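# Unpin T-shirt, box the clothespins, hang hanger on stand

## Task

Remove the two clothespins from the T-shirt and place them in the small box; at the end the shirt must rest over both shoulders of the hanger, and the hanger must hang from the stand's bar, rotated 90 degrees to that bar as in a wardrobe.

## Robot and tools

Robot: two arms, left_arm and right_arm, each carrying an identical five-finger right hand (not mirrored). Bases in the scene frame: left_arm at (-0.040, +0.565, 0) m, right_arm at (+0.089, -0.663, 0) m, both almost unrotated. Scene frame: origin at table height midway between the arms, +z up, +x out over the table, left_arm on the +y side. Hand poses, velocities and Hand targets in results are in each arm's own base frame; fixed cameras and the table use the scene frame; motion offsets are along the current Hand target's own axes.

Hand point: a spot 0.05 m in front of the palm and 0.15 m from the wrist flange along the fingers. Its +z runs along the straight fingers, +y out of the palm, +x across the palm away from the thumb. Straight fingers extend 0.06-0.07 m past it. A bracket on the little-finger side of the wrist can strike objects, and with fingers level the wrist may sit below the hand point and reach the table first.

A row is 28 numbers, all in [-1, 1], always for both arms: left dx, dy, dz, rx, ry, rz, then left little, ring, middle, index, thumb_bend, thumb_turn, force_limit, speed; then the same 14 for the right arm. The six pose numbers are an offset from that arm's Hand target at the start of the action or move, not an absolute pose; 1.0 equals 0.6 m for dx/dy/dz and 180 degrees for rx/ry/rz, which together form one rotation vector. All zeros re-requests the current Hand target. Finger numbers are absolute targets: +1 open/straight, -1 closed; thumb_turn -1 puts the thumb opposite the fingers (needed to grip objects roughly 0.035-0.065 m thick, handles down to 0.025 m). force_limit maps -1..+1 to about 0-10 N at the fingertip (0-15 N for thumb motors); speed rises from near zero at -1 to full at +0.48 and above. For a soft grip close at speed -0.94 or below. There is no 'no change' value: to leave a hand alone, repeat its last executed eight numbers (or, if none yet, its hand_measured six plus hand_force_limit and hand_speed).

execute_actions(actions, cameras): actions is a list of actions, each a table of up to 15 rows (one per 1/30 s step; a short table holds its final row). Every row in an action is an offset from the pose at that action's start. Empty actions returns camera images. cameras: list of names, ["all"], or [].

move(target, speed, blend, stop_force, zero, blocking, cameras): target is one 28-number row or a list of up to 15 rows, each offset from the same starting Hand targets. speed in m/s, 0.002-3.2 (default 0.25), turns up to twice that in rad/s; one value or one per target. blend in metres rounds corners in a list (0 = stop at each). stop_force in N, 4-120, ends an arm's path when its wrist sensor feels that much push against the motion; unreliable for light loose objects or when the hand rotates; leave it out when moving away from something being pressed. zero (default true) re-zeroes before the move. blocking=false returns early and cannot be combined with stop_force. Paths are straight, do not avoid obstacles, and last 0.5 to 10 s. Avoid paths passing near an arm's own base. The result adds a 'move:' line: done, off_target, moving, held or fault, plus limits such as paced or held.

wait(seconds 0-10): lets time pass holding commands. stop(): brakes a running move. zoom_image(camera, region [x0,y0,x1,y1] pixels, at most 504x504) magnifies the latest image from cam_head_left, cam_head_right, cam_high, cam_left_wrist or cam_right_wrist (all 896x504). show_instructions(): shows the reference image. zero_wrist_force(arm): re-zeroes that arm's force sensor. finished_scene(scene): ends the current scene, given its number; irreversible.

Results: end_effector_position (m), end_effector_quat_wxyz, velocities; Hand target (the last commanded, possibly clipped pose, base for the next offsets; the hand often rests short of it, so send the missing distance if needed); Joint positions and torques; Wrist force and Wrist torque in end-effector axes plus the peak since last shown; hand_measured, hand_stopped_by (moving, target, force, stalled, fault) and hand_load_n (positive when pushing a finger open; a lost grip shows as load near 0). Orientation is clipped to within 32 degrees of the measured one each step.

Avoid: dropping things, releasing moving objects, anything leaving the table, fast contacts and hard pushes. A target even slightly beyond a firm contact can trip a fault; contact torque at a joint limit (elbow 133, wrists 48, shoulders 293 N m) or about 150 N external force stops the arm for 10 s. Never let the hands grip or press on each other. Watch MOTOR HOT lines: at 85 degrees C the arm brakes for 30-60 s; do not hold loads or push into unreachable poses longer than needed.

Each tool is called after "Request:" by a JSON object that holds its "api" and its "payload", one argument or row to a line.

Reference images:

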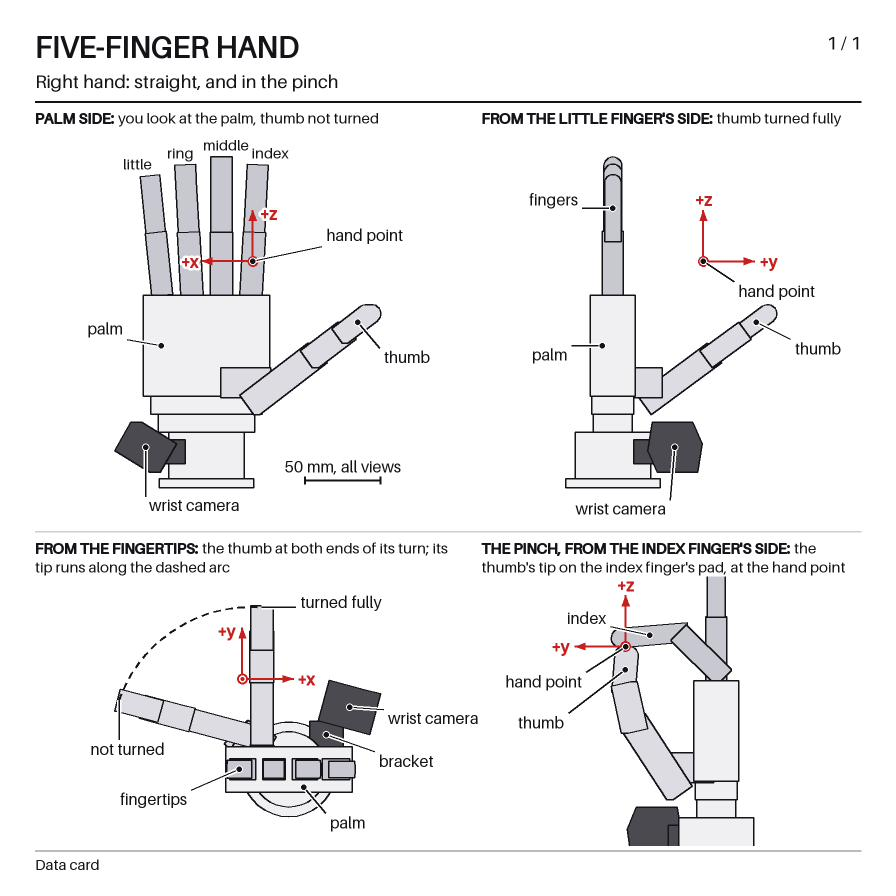

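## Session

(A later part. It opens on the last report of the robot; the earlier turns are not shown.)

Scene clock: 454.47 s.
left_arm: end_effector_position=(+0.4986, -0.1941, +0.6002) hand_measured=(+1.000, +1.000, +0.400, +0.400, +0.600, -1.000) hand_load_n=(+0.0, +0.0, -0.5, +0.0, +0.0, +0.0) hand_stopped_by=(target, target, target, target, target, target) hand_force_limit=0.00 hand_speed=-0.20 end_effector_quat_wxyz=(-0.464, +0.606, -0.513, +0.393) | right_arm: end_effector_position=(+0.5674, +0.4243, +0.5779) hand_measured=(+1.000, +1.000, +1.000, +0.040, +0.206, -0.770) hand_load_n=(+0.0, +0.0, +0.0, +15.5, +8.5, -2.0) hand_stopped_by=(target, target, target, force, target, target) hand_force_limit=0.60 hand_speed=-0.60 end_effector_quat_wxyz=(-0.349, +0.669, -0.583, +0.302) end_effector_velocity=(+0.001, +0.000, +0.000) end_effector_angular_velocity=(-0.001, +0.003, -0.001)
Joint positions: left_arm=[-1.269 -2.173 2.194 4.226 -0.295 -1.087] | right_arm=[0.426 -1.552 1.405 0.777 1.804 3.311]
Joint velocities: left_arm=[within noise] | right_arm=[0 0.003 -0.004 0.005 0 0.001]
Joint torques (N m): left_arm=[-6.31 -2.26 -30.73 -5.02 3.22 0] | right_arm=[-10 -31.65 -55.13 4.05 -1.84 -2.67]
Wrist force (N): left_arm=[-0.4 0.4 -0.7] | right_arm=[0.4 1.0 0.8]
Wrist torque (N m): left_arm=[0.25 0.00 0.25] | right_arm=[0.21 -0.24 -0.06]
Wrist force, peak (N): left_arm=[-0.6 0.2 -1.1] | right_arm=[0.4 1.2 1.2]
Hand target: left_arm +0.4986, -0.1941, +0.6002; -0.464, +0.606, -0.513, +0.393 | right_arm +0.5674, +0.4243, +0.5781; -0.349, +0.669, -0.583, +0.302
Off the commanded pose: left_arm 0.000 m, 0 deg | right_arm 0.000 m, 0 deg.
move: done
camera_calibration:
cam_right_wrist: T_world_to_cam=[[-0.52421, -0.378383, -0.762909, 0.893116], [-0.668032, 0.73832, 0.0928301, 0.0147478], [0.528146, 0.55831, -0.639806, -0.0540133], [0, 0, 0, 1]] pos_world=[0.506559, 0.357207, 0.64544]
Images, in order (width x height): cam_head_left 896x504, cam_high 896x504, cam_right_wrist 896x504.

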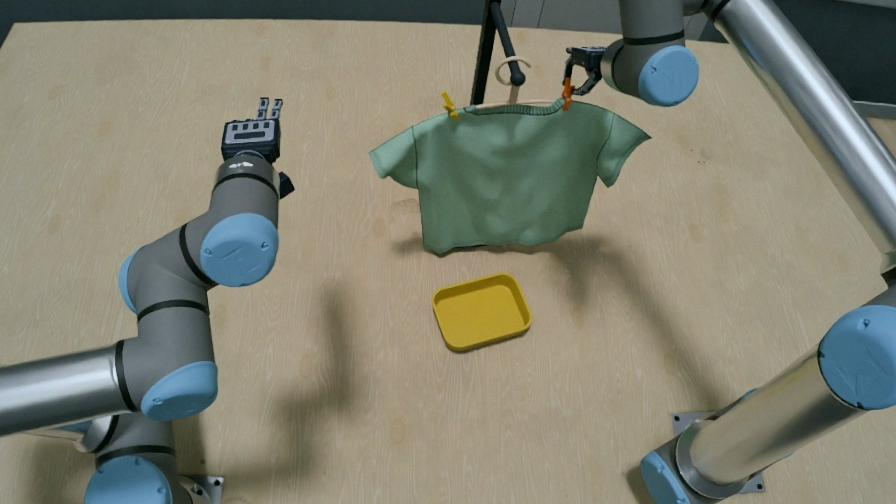

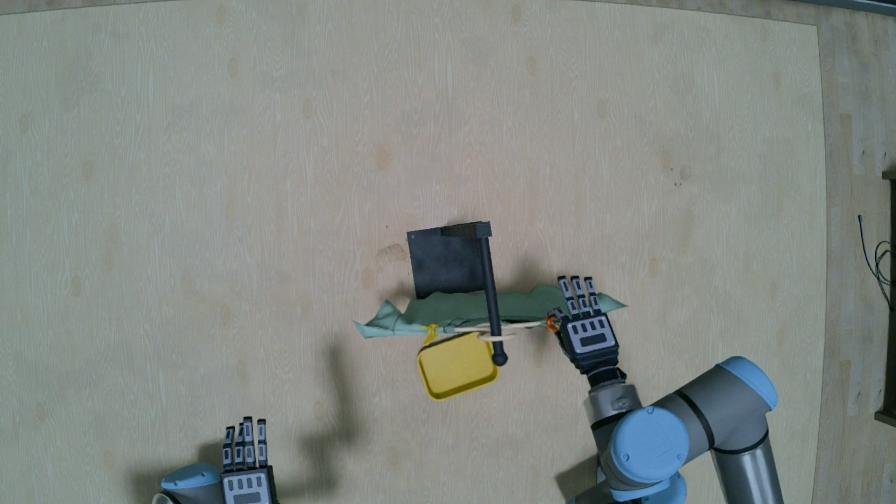

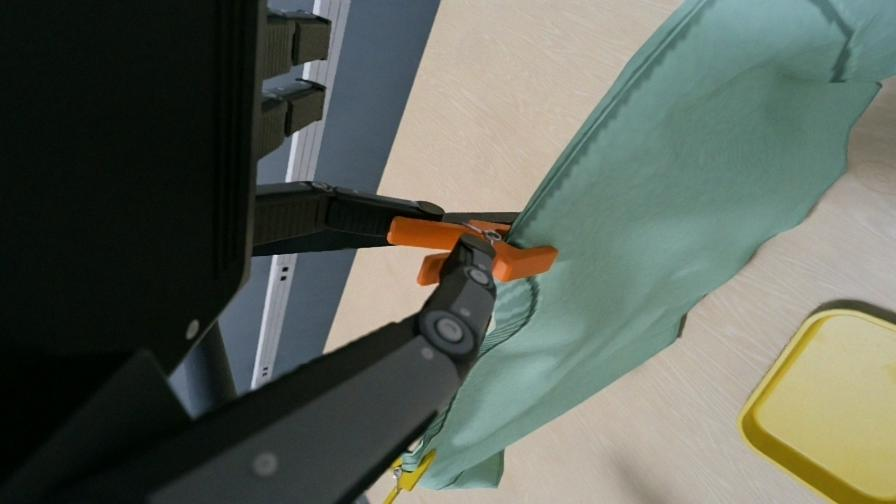

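Request:
{"api": "move", "payload": {
  "target": [0,0,0,0,0,0,1,1,0.4,0.4,0.6,-1,0,-0.2,0,0.0246,0.0172,0,0,0,1,1,1,-0.03,0.2,-0.77,0.6,-0.6],
  "speed": 0.03
}}

Request:
{"api": "move", "payload": {
  "target": [0,0,0,0,0,0,1,1,0.4,0.4,0.6,-1,0,-0.2,0,0,0,0,0,0,1,1,1,-0.03,0.1,-0.77,1,-0.5],
  "speed": 0.03,
  "cameras": ["cam_head_left","cam_high","cam_right_wrist"]
}}

Request:
{"api": "zoom_image", "payload": {
  "camera": "cam_right_wrist",
  "region": [350, 100, 600, 300]
}}

Request:
{"api": "zoom_image", "payload": {
  "camera": "cam_head_left",
  "region": [530, 40, 630, 130]
}}

Scene clock: 460.97 s.
left_arm: end_effector_position=(+0.4986, -0.1941, +0.6002) hand_measured=(+1.000, +1.000, +0.400, +0.400, +0.600, -1.000) hand_load_n=(+0.0, +0.0, +0.0, +0.0, +0.0, +0.0) hand_stopped_by=(target, target, target, target, target, target) hand_force_limit=0.00 hand_speed=-0.20 end_effector_quat_wxyz=(-0.464, +0.606, -0.513, +0.393) | right_arm: end_effector_position=(+0.5674, +0.4243, +0.5602) hand_measured=(+1.000, +1.000, +1.000, +0.040, +0.206, -0.770) hand_load_n=(+0.0, -0.5, +0.0, +16.0, +8.5, -2.0) hand_stopped_by=(target, target, target, force, target, target) hand_force_limit=0.60 hand_speed=-0.60 end_effector_quat_wxyz=(-0.349, +0.669, -0.583, +0.302)
Joint positions: left_arm=[-1.269 -2.173 2.194 4.226 -0.295 -1.087] | right_arm=[0.426 -1.556 1.44 0.746 1.804 3.311]
Joint torques (N m): left_arm=[-7.88 -1.83 -29.93 -4.9 3 0.01] | right_arm=[6.07 -52.31 -34.44 -2.62 2.2 1.93]
Wrist force (N): left_arm=[-0.2 0.3 -0.5] | right_arm=[0.1 0.7 0.6]
Wrist torque (N m): left_arm=[0.20 -0.05 0.25] | right_arm=[0.23 -0.26 -0.05]
Wrist force, peak (N): left_arm=[-0.6 0.1 -1.0] | right_arm=[0.6 1.6 1.1]
Hand target: left_arm +0.4986, -0.1941, +0.6002; -0.464, +0.606, -0.513, +0.393 | right_arm +0.5674, +0.4244, +0.5600; -0.349, +0.669, -0.583, +0.302
Off the commanded pose: left_arm 0.000 m, 0 deg | right_arm 0.000 m, 0 deg.
move: done

Scene clock: 461.47 s.
left_arm: end_effector_position=(+0.4986, -0.1941, +0.6002) hand_measured=(+1.000, +1.000, +0.400, +0.400, +0.600, -1.000) hand_load_n=(+0.0, +0.0, +0.0, +0.0, +0.5, +0.0) hand_stopped_by=(target, target, target, target, target, target) hand_force_limit=0.00 hand_speed=-0.20 end_effector_quat_wxyz=(-0.464, +0.606, -0.513, +0.393) | right_arm: end_effector_position=(+0.5674, +0.4244, +0.5601) hand_measured=(+1.000, +1.000, +1.000, +0.040, +0.108, -0.770) hand_load_n=(+0.0, +0.0, +0.0, +12.5, +11.0, -2.0) hand_stopped_by=(target, target, target, force, target, target) hand_force_limit=1.00 hand_speed=-0.50 end_effector_quat_wxyz=(-0.349, +0.669, -0.583, +0.302)
Joint positions: left_arm=[-1.269 -2.173 2.194 4.226 -0.295 -1.087] | right_arm=[0.426 -1.556 1.44 0.745 1.804 3.311]
Joint torques (N m): left_arm=[-6.64 -1.33 -29.98 -5.06 3.12 -0.18] | right_arm=[3.6 -52.57 -33.79 -2.23 1.46 1.5]
Wrist force (N): left_arm=[-0.3 0.1 -0.7] | right_arm=[0.3 0.8 0.5]
Wrist torque (N m): left_arm=[0.20 -0.03 0.24] | right_arm=[0.25 -0.29 -0.04]
Wrist force, peak (N): left_arm=[-0.4 0.1 -0.9] | right_arm=[0.3 1.0 0.5]
Hand target: left_arm +0.4986, -0.1941, +0.6002; -0.464, +0.606, -0.513, +0.393 | right_arm +0.5674, +0.4244, +0.5600; -0.349, +0.669, -0.583, +0.302
Off the commanded pose: left_arm 0.000 m, 0 deg | right_arm 0.000 m, 0 deg.
move: done
camera_calibration:
cam_right_wrist: T_world_to_cam=[[-0.524294, -0.378287, -0.762899, 0.879499], [-0.667964, 0.738368, 0.0929282, 0.0162226], [0.528147, 0.558311, -0.639804, -0.0655237], [0, 0, 0, 1]] pos_world=[0.506559, 0.357307, 0.627539]
Images, in order (width x height): cam_head_left 896x504, cam_high 896x504, cam_right_wrist 896x504.

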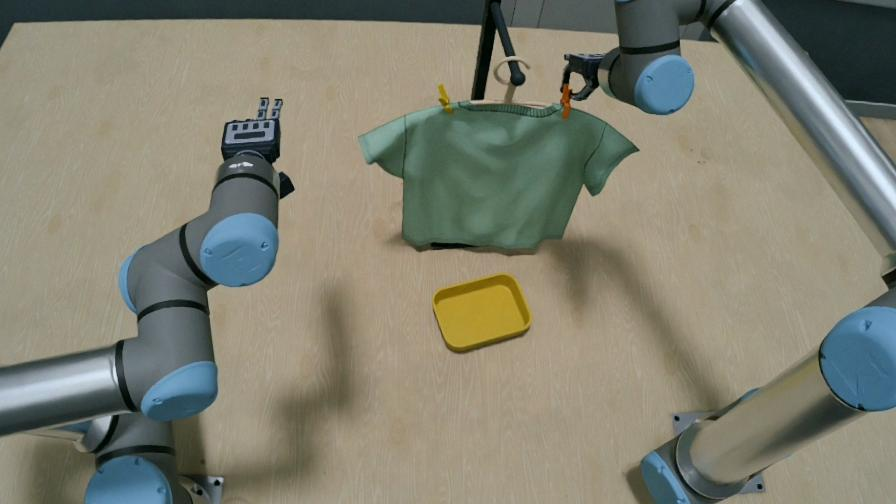

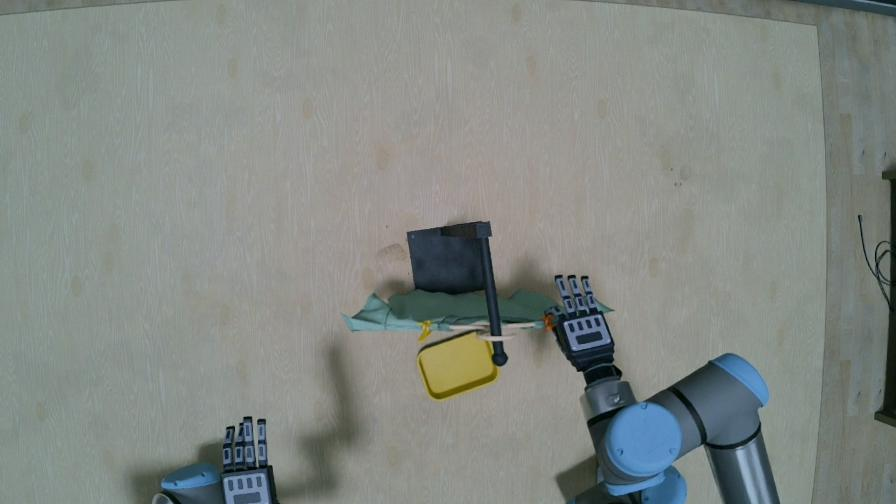

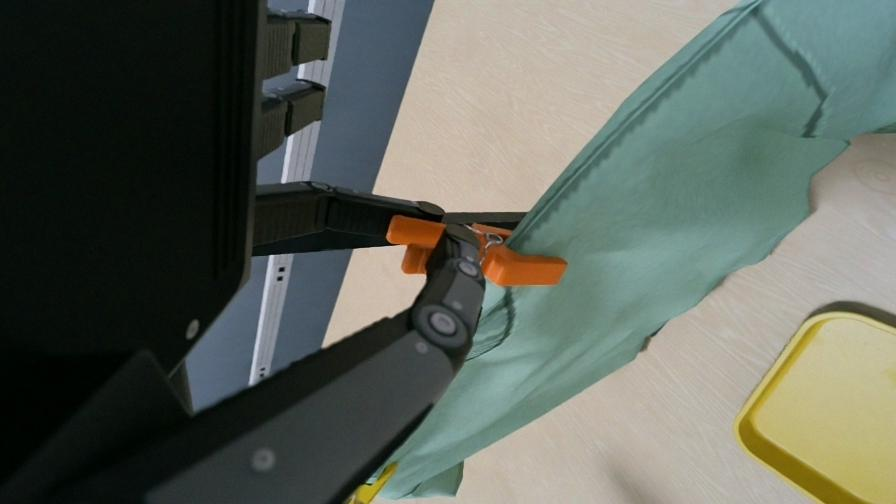

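Scaled by 2.016 from the camera's 896x504 image, which has a finer 1280x720 frame.

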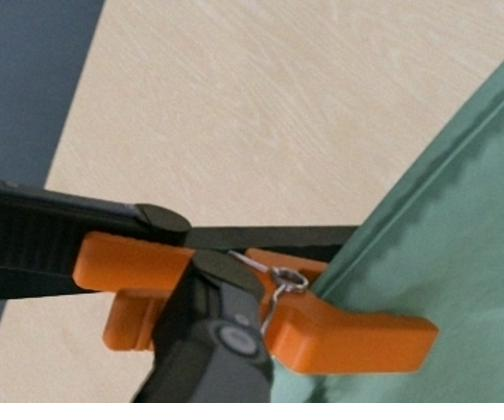

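Scaled by 5.040 from the camera's 896x504 image, which has a finer 1280x720 frame.

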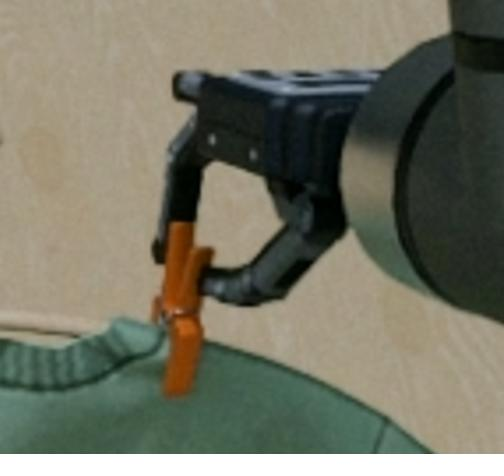

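Request:
{"api": "move", "payload": {
  "target": [0,0,0,0,0,0,1,1,0.4,0.4,0.6,-1,0,-0.2,0,-0.0273,-0.0191,0,0,0,1,1,1,-0.03,0.1,-0.77,1,-0.5],
  "speed": 0.03,
  "cameras": ["cam_head_left","cam_high","cam_right_wrist"]
}}

Request:
{"api": "zoom_image", "payload": {
  "camera": "cam_right_wrist",
  "region": [350, 100, 600, 300]
}}

Request:
{"api": "zoom_image", "payload": {
  "camera": "cam_head_left",
  "region": [530, 40, 630, 130]
}}

Scene clock: 467.97 s.
left_arm: end_effector_position=(+0.4986, -0.1941, +0.6002) hand_measured=(+1.000, +1.000, +0.400, +0.400, +0.600, -1.000) hand_load_n=(+0.0, +0.0, +0.5, +0.0, +0.0, +0.0) hand_stopped_by=(target, target, target, target, target, target) hand_force_limit=0.00 hand_speed=-0.20 end_effector_quat_wxyz=(-0.464, +0.606, -0.513, +0.393) | right_arm: end_effector_position=(+0.5674, +0.4243, +0.5799) hand_measured=(+1.000, +1.000, +1.000, +0.040, +0.108, -0.770) hand_load_n=(-0.5, +0.0, -0.5, +12.5, +11.0, -2.0) hand_stopped_by=(target, target, target, force, target, target) hand_force_limit=1.00 hand_speed=-0.50 end_effector_quat_wxyz=(-0.349, +0.669, -0.583, +0.302)
Joint positions: left_arm=[-1.269 -2.173 2.194 4.226 -0.295 -1.087] | right_arm=[0.426 -1.552 1.401 0.78 1.804 3.311]
Joint torques (N m): left_arm=[-6.01 0.67 -30.51 -4.88 3.3 -0.25] | right_arm=[-8.4 -31.39 -52.97 4.36 -1.73 -2.45]
Wrist force (N): left_arm=[-0.3 0.3 -0.5] | right_arm=[0.0 0.6 0.4]
Wrist torque (N m): left_arm=[0.21 -0.03 0.25] | right_arm=[0.20 -0.23 -0.05]
Wrist force, peak (N): left_arm=[-0.7 -0.1 -0.8] | right_arm=[0.1 1.3 0.8]
Hand target: left_arm +0.4986, -0.1941, +0.6002; -0.464, +0.606, -0.513, +0.393 | right_arm +0.5674, +0.4243, +0.5800; -0.349, +0.669, -0.583, +0.302
Off the commanded pose: left_arm 0.000 m, 0 deg | right_arm 0.000 m, 0 deg.
move: done
camera_calibration:
cam_right_wrist: T_world_to_cam=[[-0.52426, -0.378326, -0.762903, 0.894567], [-0.667992, 0.738349, 0.0928885, 0.0145031], [0.528147, 0.558311, -0.639805, -0.0527989], [0, 0, 0, 1]] pos_world=[0.506559, 0.357207, 0.64734]
Images, in order (width x height): cam_head_left 896x504, cam_high 896x504, cam_right_wrist 896x504.

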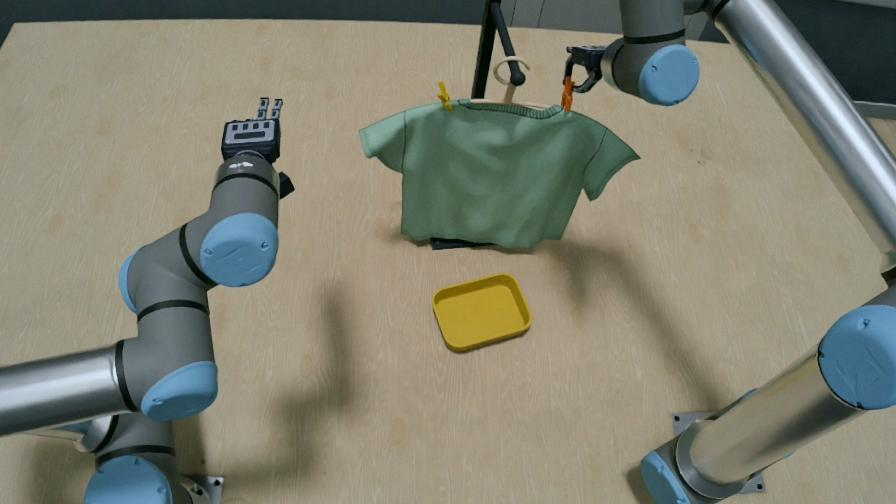

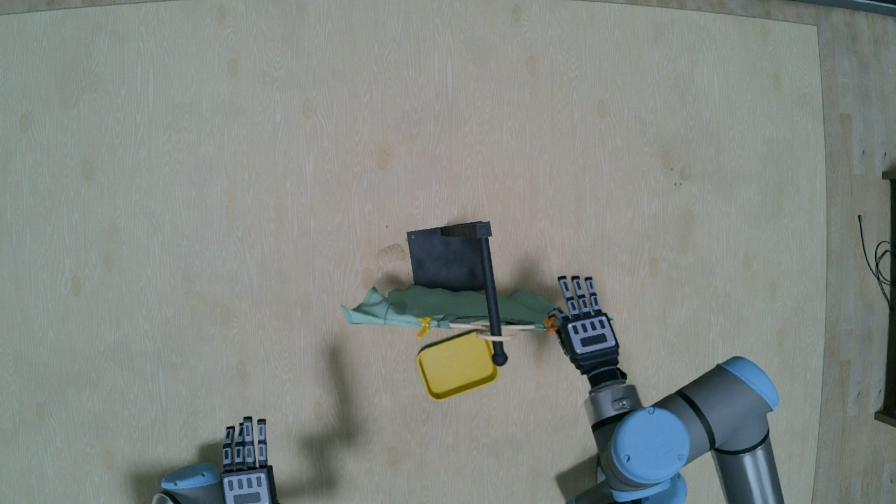

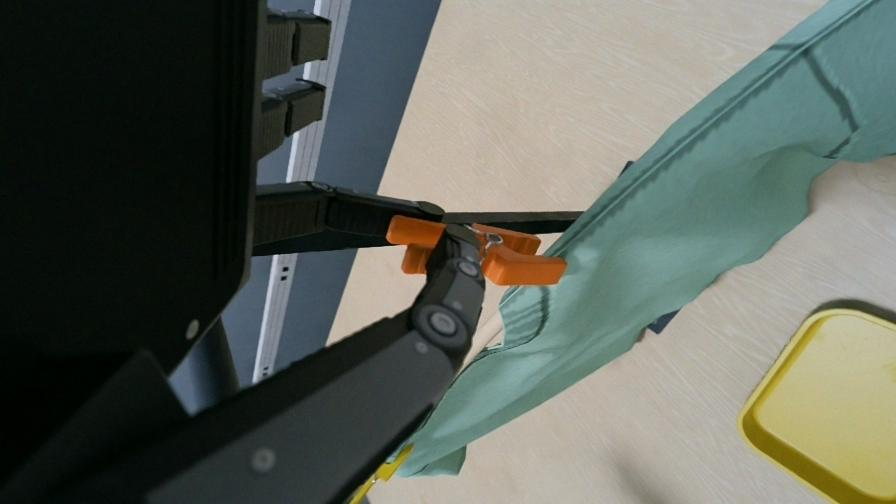

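Scaled by 2.016 from the camera's 896x504 image, which has a finer 1280x720 frame.

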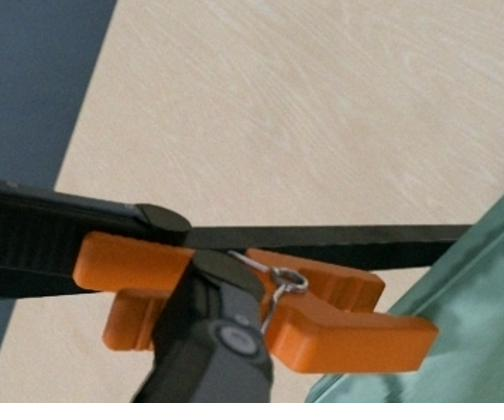

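Scaled by 5.040 from the camera's 896x504 image, which has a finer 1280x720 frame.

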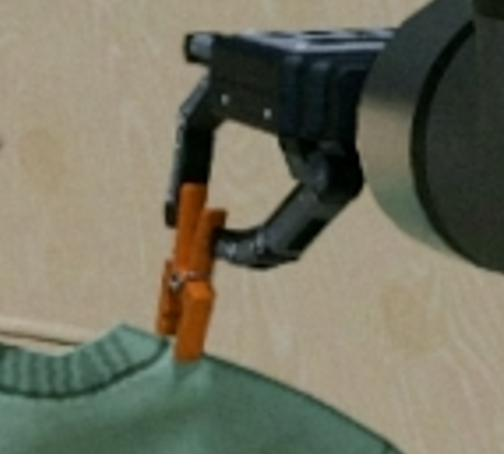

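Request:
{"api": "move", "payload": {
  "target": [
    [0,0,0,0,0,0,1,1,0.4,0.4,0.6,-1,0,-0.2,0,-0.0887,-0.0622,0,0,0,1,1,1,-0.03,0.1,-0.77,1,-0.5],
    [0,0,0,0,0,0,1,1,0.4,0.4,0.6,-1,0,-0.2,-0.0532,0.0875,-0.3138,0,0,0,1,1,1,-0.03,0.1,-0.77,1,-0.5],
    [0,0,0,0,0,0,1,1,0.4,0.4,0.6,-1,0,-0.2,-0.2212,0.5505,0.0273,0,0,0,1,1,1,-0.03,0.1,-0.77,1,-0.5]
  ],
  "speed": [0.05,0.15,0.15],
  "blend": [0.02,0.03,0],
  "cameras": ["cam_head_left","cam_head_right","cam_high","cam_right_wrist"]
}}

Scene clock: 485.80 s.
left_arm: end_effector_position=(+0.4986, -0.1941, +0.6002) hand_measured=(+1.000, +1.000, +0.400, +0.400, +0.600, -1.000) hand_load_n=(+0.0, +0.0, +0.0, +0.0, +0.0, +0.0) hand_stopped_by=(target, target, target, target, target, target) hand_force_limit=0.00 hand_speed=-0.20 end_effector_quat_wxyz=(-0.464, +0.606, -0.513, +0.393) | right_arm: end_effector_position=(+0.3747, +0.5321, +0.3005) hand_measured=(+1.000, +1.000, +1.000, +0.040, +0.108, -0.770) hand_load_n=(+0.0, +0.0, +0.0, +13.0, +11.5, -2.0) hand_stopped_by=(target, target, target, force, target, target) hand_force_limit=1.00 hand_speed=-0.50 end_effector_quat_wxyz=(-0.349, +0.669, -0.583, +0.302)
Joint positions: left_arm=[-1.269 -2.173 2.194 4.226 -0.295 -1.087] | right_arm=[0.834 -1.522 1.882 0.378 2.122 3.589]
Joint torques (N m): left_arm=[-9.04 0.46 -29.73 -4.99 2.61 -0.16] | right_arm=[12.04 -29.68 -31.79 -1.47 2.82 2.77]
Wrist force (N): left_arm=[-0.5 0.0 -0.6] | right_arm=[0.0 0.8 0.3]
Wrist torque (N m): left_arm=[0.19 -0.01 0.24] | right_arm=[0.26 -0.22 -0.15]
Wrist force, peak (N): left_arm=[-0.8 0.4 -0.8] | right_arm=[-0.2 1.5 0.7]
Hand target: left_arm +0.4986, -0.1941, +0.6002; -0.464, +0.606, -0.513, +0.393 | right_arm +0.3748, +0.5322, +0.3003; -0.349, +0.669, -0.583, +0.302
Off the commanded pose: left_arm 0.000 m, 0 deg | right_arm 0.000 m, 0 deg.
move: done
camera_calibration:
cam_right_wrist: T_world_to_cam=[[-0.52426, -0.378326, -0.762903, 0.621246], [-0.667992, 0.738349, 0.0928885, -0.167869], [0.528147, 0.558311, -0.639805, -0.189908], [0, 0, 0, 1]] pos_world=[0.313859, 0.465007, 0.36804]
Images, in order (width x height): cam_head_left 896x504, cam_head_right 896x504, cam_high 896x504, cam_right_wrist 896x504.

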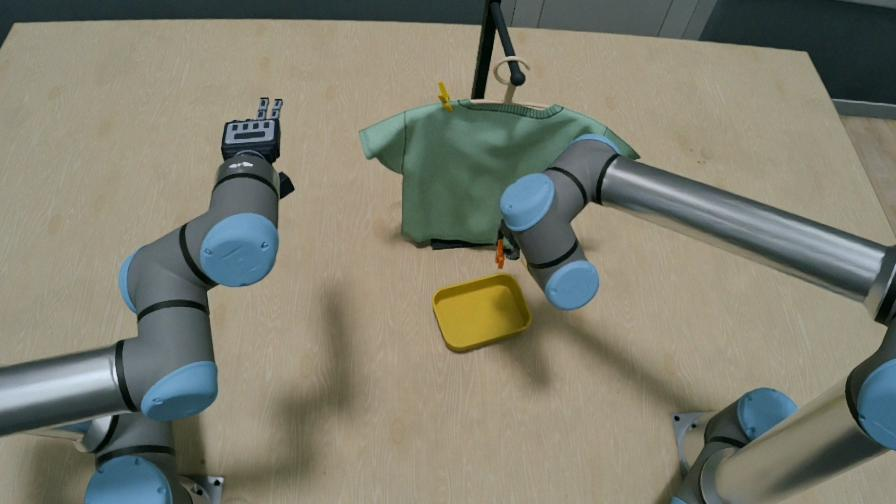

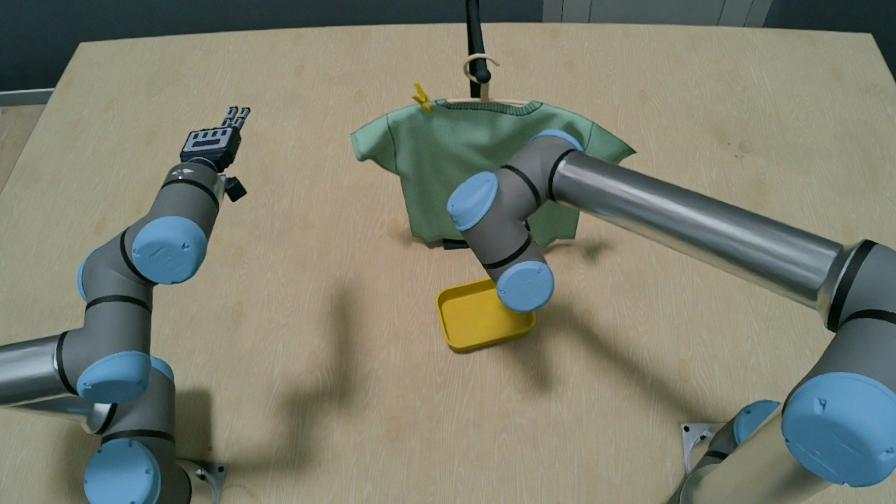

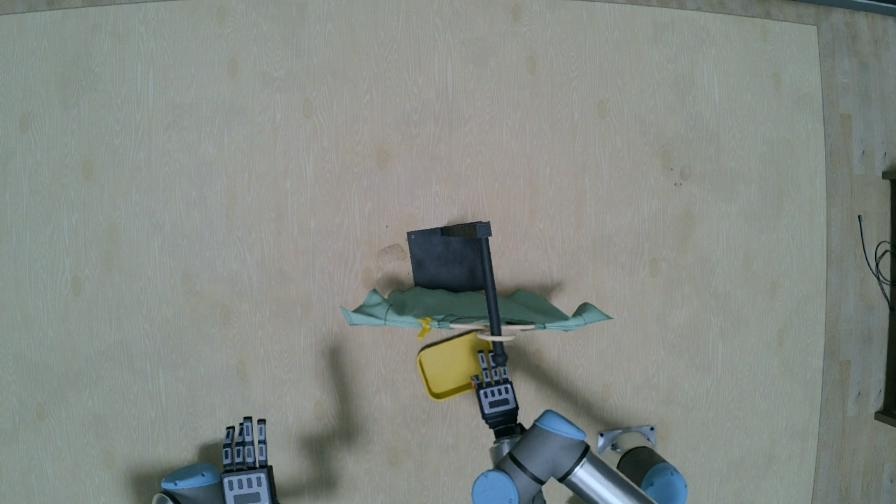

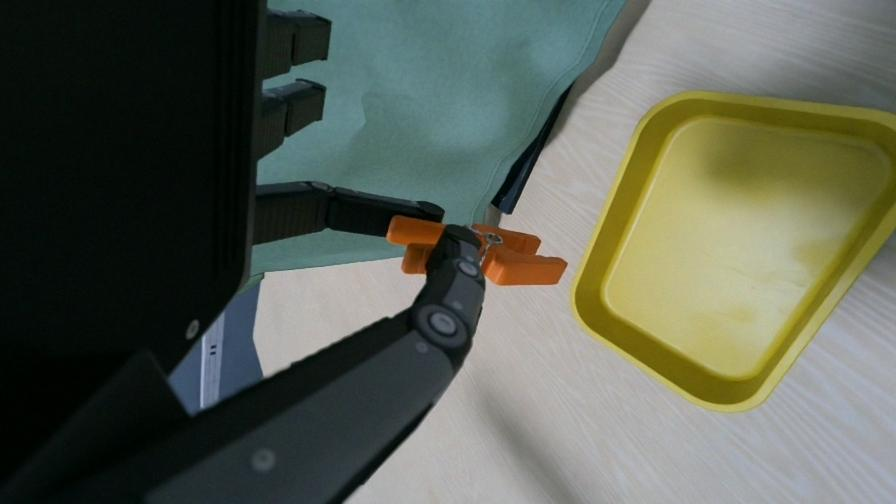

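Request:
{"api": "execute_actions", "payload": {
  "actions": [],
  "cameras": ["cam_high","cam_right_wrist","cam_head_right"]
}}

Scene clock: 507.77 s.
left_arm: end_effector_position=(+0.4986, -0.1941, +0.6002) hand_measured=(+1.000, +1.000, +0.400, +0.400, +0.600, -1.000) hand_load_n=(+0.0, +0.0, +0.0, +0.0, +0.0, +0.0) hand_stopped_by=(target, target, target, target, target, target) hand_force_limit=0.00 hand_speed=-0.20 end_effector_quat_wxyz=(-0.464, +0.606, -0.513, +0.393) | right_arm: end_effector_position=(+0.3748, +0.5322, +0.3003) hand_measured=(+1.000, +1.000, +1.000, +0.040, +0.108, -0.770) hand_load_n=(+0.0, +0.0, +0.0, +12.5, +11.0, -2.0) hand_stopped_by=(target, target, target, force, target, target) hand_force_limit=1.00 hand_speed=-0.50 end_effector_quat_wxyz=(-0.349, +0.669, -0.583, +0.302)
Joint positions: left_arm=[-1.269 -2.173 2.194 4.226 -0.295 -1.087] | right_arm=[0.834 -1.522 1.882 0.378 2.122 3.589]
Joint velocities: within noise
Joint torques (N m): left_arm=[-6.69 -1.11 -30.87 -4.81 2.93 -0.02] | right_arm=[10.44 -32.48 -30.58 -1.6 2.44 2.97]
Motor temperatures (°C): left_arm=[27 28 32 34 31 30] | right_arm=[31 30 27 34 28 30]
Wrist force (N): left_arm=[-0.2 0.2 -0.7] | right_arm=[0.1 0.8 0.5]
Wrist torque (N m): left_arm=[0.21 -0.04 0.25] | right_arm=[0.26 -0.24 -0.15]
Wrist force, peak (N): left_arm=[-0.5 0.2 -0.9] | right_arm=[0.2 1.1 0.4]
Hand target: left_arm +0.4986, -0.1941, +0.6002; -0.464, +0.606, -0.513, +0.393 | right_arm +0.3748, +0.5322, +0.3003; -0.349, +0.669, -0.583, +0.302
Off the commanded pose: left_arm 0.000 m, 0 deg | right_arm 0.000 m, 0 deg.
camera_calibration:
cam_right_wrist: T_world_to_cam=[[-0.52426, -0.378326, -0.762903, 0.621132], [-0.667992, 0.738349, 0.0928885, -0.167924], [0.528147, 0.558311, -0.639805, -0.190092], [0, 0, 0, 1]] pos_world=[0.313859, 0.465107, 0.36784]
Images, in order (width x height): cam_head_right 896x504, cam_high 896x504, cam_right_wrist 896x504.

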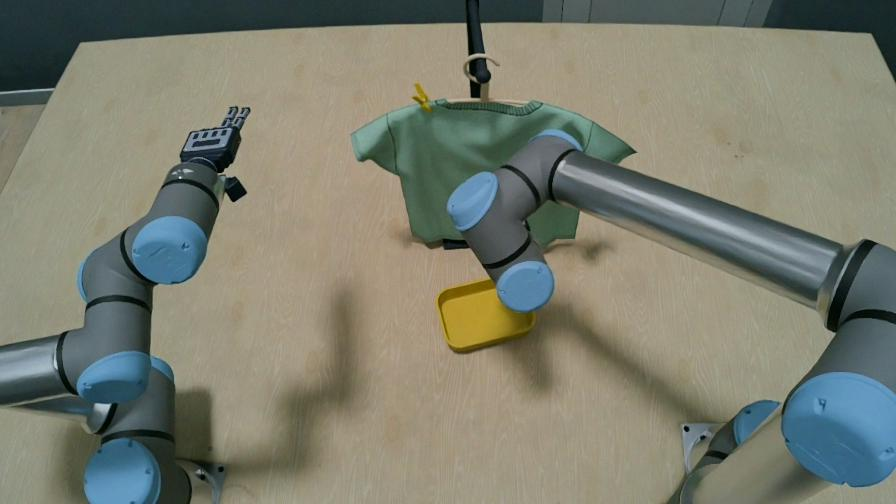

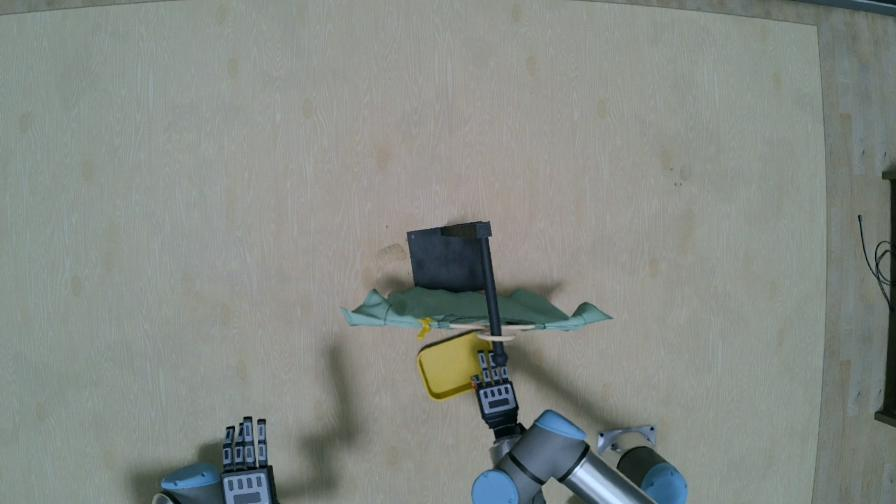

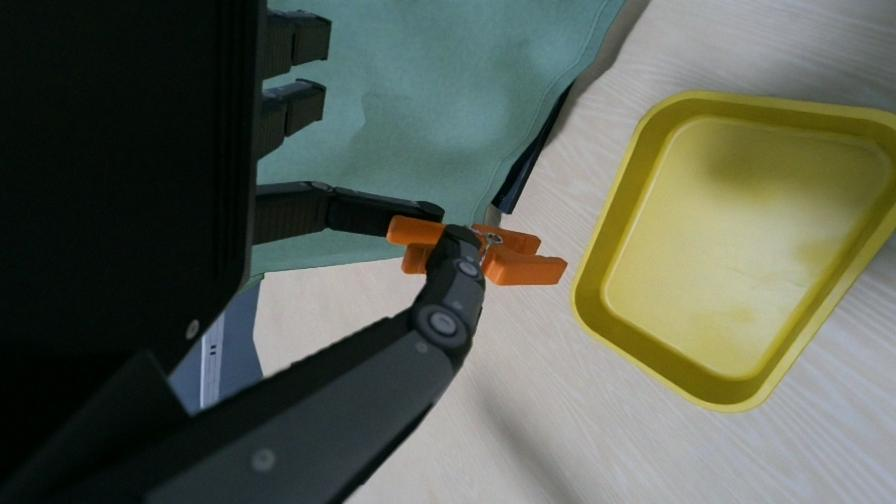

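Request:
{"api": "move", "payload": {
  "target": [0,0,0,0,0,0,1,1,0.4,0.4,0.6,-1,0,-0.2,-0.0046,0.251,0.1357,0,0,0,1,1,1,-0.03,0.1,-0.77,1,-0.5],
  "speed": 0.15,
  "cameras": ["cam_head_right","cam_head_left","cam_right_wrist","cam_high"]
}}

Scene clock: 534.83 s.
left_arm: end_effector_position=(+0.4986, -0.1941, +0.6002) hand_measured=(+1.000, +1.000, +0.400, +0.400, +0.600, -1.000) hand_load_n=(+0.0, +0.0, +0.0, +0.0, +0.0, +0.0) hand_stopped_by=(target, target, target, target, target, target) hand_force_limit=0.00 hand_speed=-0.20 end_effector_quat_wxyz=(-0.464, +0.606, -0.513, +0.393) | right_arm: end_effector_position=(+0.3549, +0.5326, +0.1304) hand_measured=(+1.000, +1.000, +1.000, +0.040, +0.108, -0.770) hand_load_n=(+0.0, +0.0, +0.0, +12.5, +11.5, -2.0) hand_stopped_by=(target, target, target, force, target, target) hand_force_limit=1.00 hand_speed=-0.50 end_effector_quat_wxyz=(-0.349, +0.669, -0.583, +0.302)
Joint positions: left_arm=[-1.269 -2.173 2.194 4.226 -0.295 -1.087] | right_arm=[0.866 -1.38 2.065 0.066 2.145 3.615]
Joint torques (N m): left_arm=[-5.96 -2.11 -30.76 -4.87 2.78 -0.37] | right_arm=[10.49 -35.65 -23.33 -1.39 2.7 2.82]
Wrist force (N): left_arm=[-0.2 0.3 -0.8] | right_arm=[0.0 0.7 0.1]
Wrist torque (N m): left_arm=[0.23 -0.03 0.25] | right_arm=[0.25 -0.24 -0.12]
Wrist force, peak (N): left_arm=[-0.4 0.3 -1.1] | right_arm=[0.2 1.6 0.5]
Hand target: left_arm +0.4986, -0.1941, +0.6002; -0.464, +0.606, -0.513, +0.393 | right_arm +0.3549, +0.5326, +0.1303; -0.349, +0.669, -0.583, +0.302
Off the commanded pose: left_arm 0.000 m, 0 deg | right_arm 0.000 m, 0 deg.
move: done
camera_calibration:
cam_right_wrist: T_world_to_cam=[[-0.52426, -0.378326, -0.762903, 0.481285], [-0.667992, 0.738349, 0.0928885, -0.165664], [0.528147, 0.558311, -0.639805, -0.288561], [0, 0, 0, 1]] pos_world=[0.294059, 0.465507, 0.19794]
Images, in order (width x height): cam_head_left 896x504, cam_head_right 896x504, cam_high 896x504, cam_right_wrist 896x504.

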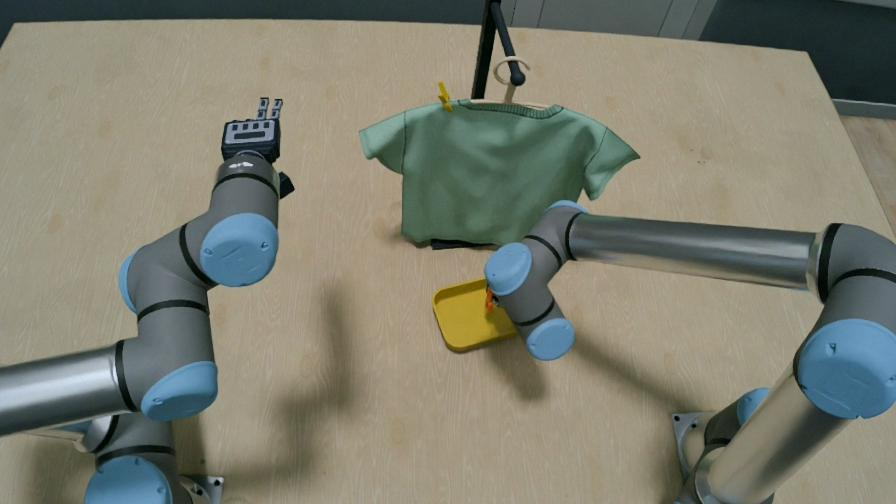

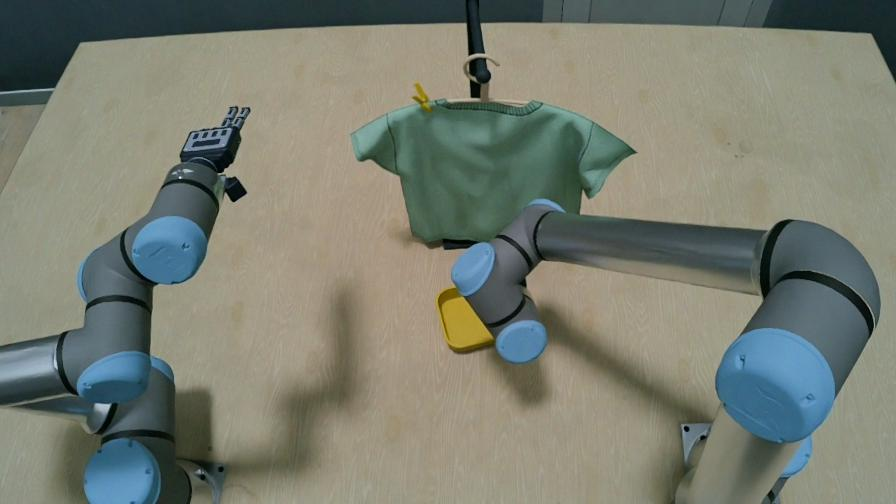

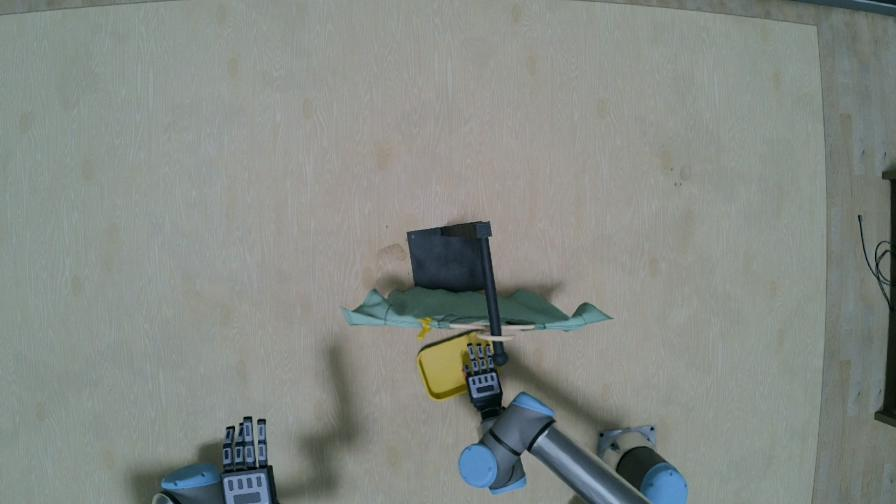

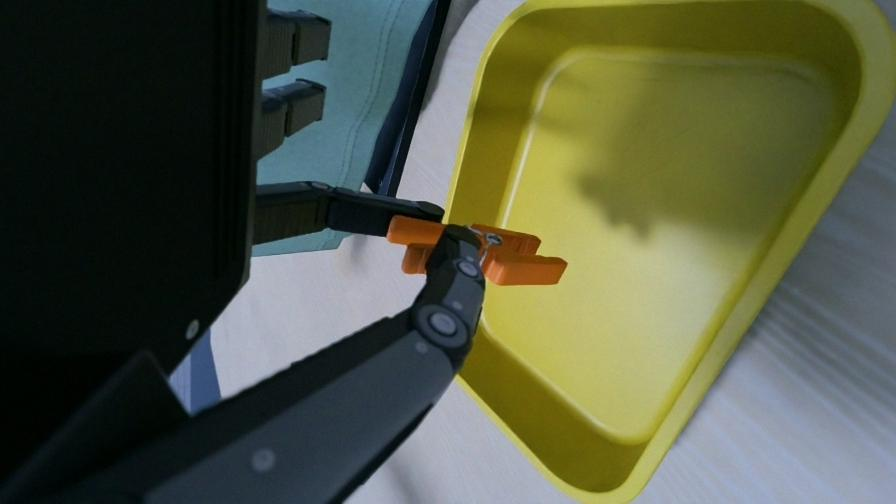

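Request:
{"api": "move", "payload": {
  "target": [0,0,0,0,0,0,1,1,0.4,0.4,0.6,-1,0,-0.2,0,0.0478,0.0335,0,0,0,1,1,1,-0.03,0.1,-0.77,1,-0.5],
  "speed": 0.1,
  "stop_force": 6,
  "cameras": ["cam_head_left","cam_right_wrist"]
}}

Scene clock: 542.67 s.
left_arm: end_effector_position=(+0.4986, -0.1941, +0.6002) hand_measured=(+1.000, +1.000, +0.400, +0.400, +0.600, -1.000) hand_load_n=(+0.0, +0.0, +0.0, +0.0, +0.0, +0.0) hand_stopped_by=(target, target, target, target, target, target) hand_force_limit=0.00 hand_speed=-0.20 end_effector_quat_wxyz=(-0.464, +0.606, -0.513, +0.393) | right_arm: end_effector_position=(+0.3549, +0.5327, +0.0952) hand_measured=(+1.000, +1.000, +1.000, +0.040, +0.108, -0.770) hand_load_n=(+0.0, +0.0, +0.0, +13.0, +11.0, -2.0) hand_stopped_by=(target, target, target, force, target, target) hand_force_limit=1.00 hand_speed=-0.50 end_effector_quat_wxyz=(-0.349, +0.669, -0.583, +0.302)
Joint positions: left_arm=[-1.269 -2.173 2.194 4.226 -0.295 -1.087] | right_arm=[0.866 -1.336 2.091 -0.003 2.145 3.615]
Joint torques (N m): left_arm=[-7.09 -0.49 -30.03 -5.18 2.96 -0.14] | right_arm=[8.71 -36.65 -22.21 -1.69 2.62 -3.18]
Wrist force (N): left_arm=[-0.4 0.2 -0.8] | right_arm=[0.0 0.6 0.2]
Wrist torque (N m): left_arm=[0.20 -0.02 0.24] | right_arm=[0.23 -0.23 -0.14]
Wrist force, peak (N): left_arm=[-0.4 0.6 -0.8] | right_arm=[-0.1 1.1 0.6]
Hand target: left_arm +0.4986, -0.1941, +0.6002; -0.464, +0.606, -0.513, +0.393 | right_arm +0.3549, +0.5327, +0.0952; -0.349, +0.669, -0.583, +0.302
Off the commanded pose: left_arm 0.000 m, 0 deg | right_arm 0.000 m, 0 deg.
move: done
camera_calibration:
cam_right_wrist: T_world_to_cam=[[-0.52426, -0.378326, -0.762903, 0.454507], [-0.667992, 0.738349, 0.0928885, -0.162542], [0.528147, 0.558311, -0.639805, -0.311194], [0, 0, 0, 1]] pos_world=[0.294059, 0.465707, 0.16274]
Images, in order (width x height): cam_head_left 896x504, cam_right_wrist 896x504.

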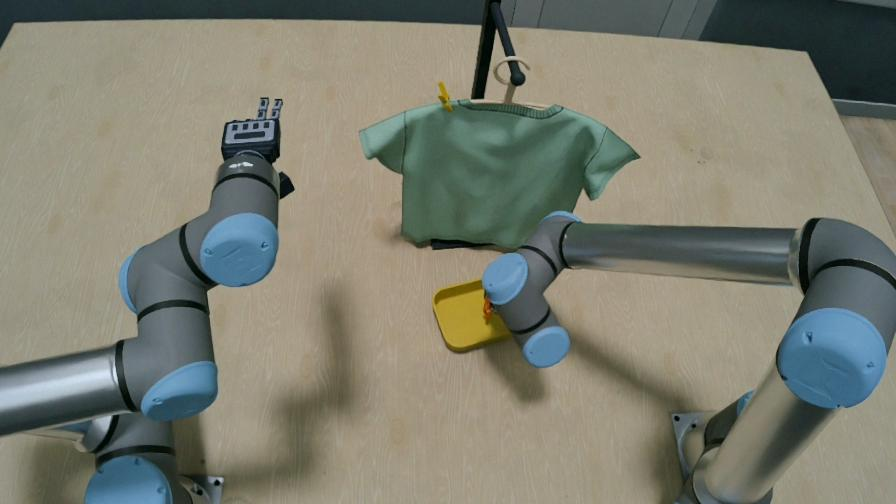

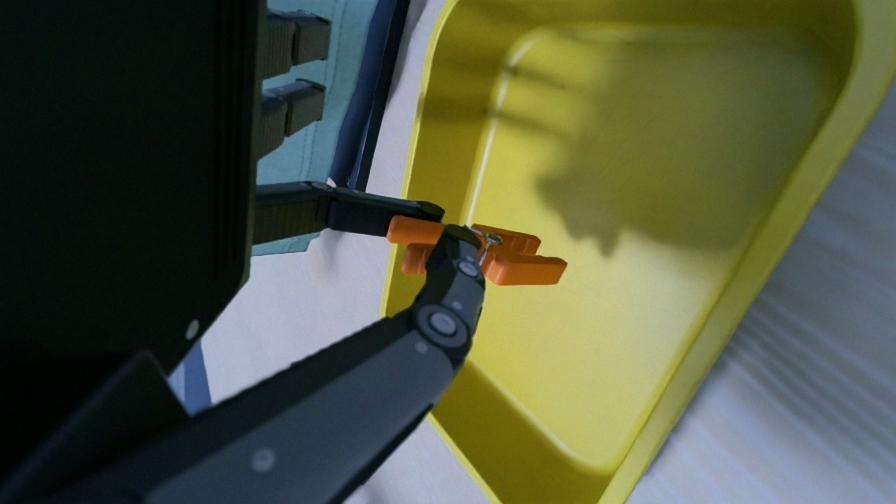

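Request:
{"api": "move", "payload": {
  "target": [0,0,0,0,0,0,1,1,0.4,0.4,0.6,-1,0,-0.2,0,0.0341,0.0239,0,0,0,1,1,1,-0.03,0.1,-0.77,1,-0.5],
  "speed": 0.05,
  "stop_force": 4,
  "cameras": ["cam_head_left","cam_right_wrist"]
}}

Scene clock: 549.23 s.
left_arm: end_effector_position=(+0.4986, -0.1941, +0.6002) hand_measured=(+1.000, +1.000, +0.400, +0.400, +0.600, -1.000) hand_load_n=(+0.0, +0.0, +0.0, +0.0, +0.0, +0.0) hand_stopped_by=(target, target, target, target, target, target) hand_force_limit=0.00 hand_speed=-0.20 end_effector_quat_wxyz=(-0.464, +0.606, -0.513, +0.393) | right_arm: end_effector_position=(+0.3549, +0.5328, +0.0703) hand_measured=(+1.000, +1.000, +1.000, +0.040, +0.108, -0.770) hand_load_n=(+0.0, +0.0, +0.0, +12.5, +11.0, -2.0) hand_stopped_by=(target, target, target, force, target, target) hand_force_limit=1.00 hand_speed=-0.50 end_effector_quat_wxyz=(-0.349, +0.669, -0.583, +0.302)
Joint positions: left_arm=[-1.269 -2.173 2.194 4.226 -0.295 -1.087] | right_arm=[0.866 -1.303 2.106 -0.052 2.145 3.615]
Joint torques (N m): left_arm=[-5.62 0.68 -30.34 -5.16 2.74 -0.16] | right_arm=[8.32 -40.63 -20.18 -1.63 2.59 1.8]
Wrist force (N): left_arm=[-0.6 0.1 -0.5] | right_arm=[0.0 0.4 0.6]
Wrist torque (N m): left_arm=[0.18 0.02 0.22] | right_arm=[0.18 -0.23 -0.15]
Wrist force, peak (N): left_arm=[-0.5 0.5 -0.9] | right_arm=[-0.2 1.0 0.6]
Hand target: left_arm +0.4986, -0.1941, +0.6002; -0.464, +0.606, -0.513, +0.393 | right_arm +0.3549, +0.5328, +0.0703; -0.349, +0.669, -0.583, +0.302
Off the commanded pose: left_arm 0.000 m, 0 deg | right_arm 0.000 m, 0 deg.
move: done
camera_calibration:
cam_right_wrist: T_world_to_cam=[[-0.52426, -0.378326, -0.762903, 0.435434], [-0.667992, 0.738349, 0.0928885, -0.16022], [0.528147, 0.558311, -0.639805, -0.327189], [0, 0, 0, 1]] pos_world=[0.294059, 0.465707, 0.13774]
Images, in order (width x height): cam_head_left 896x504, cam_right_wrist 896x504.

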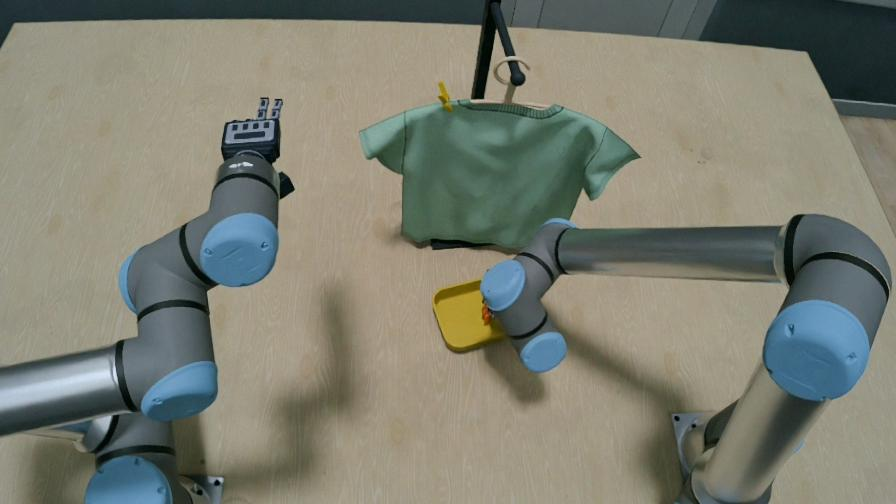

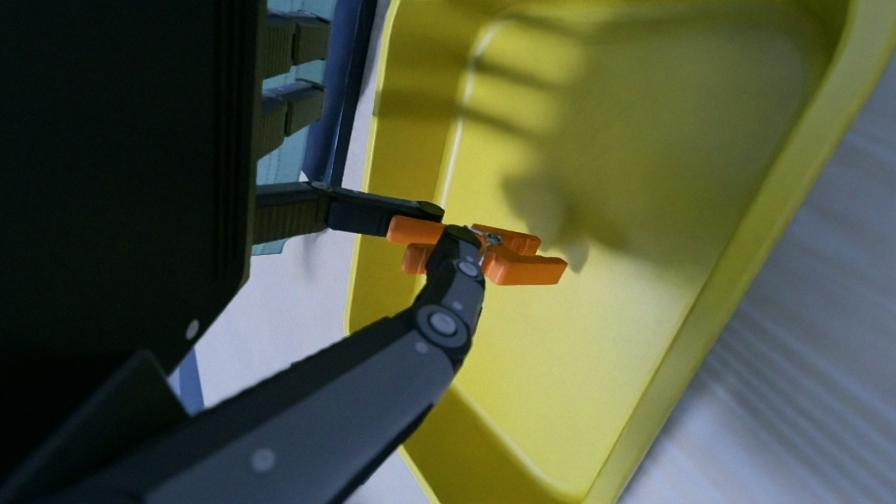

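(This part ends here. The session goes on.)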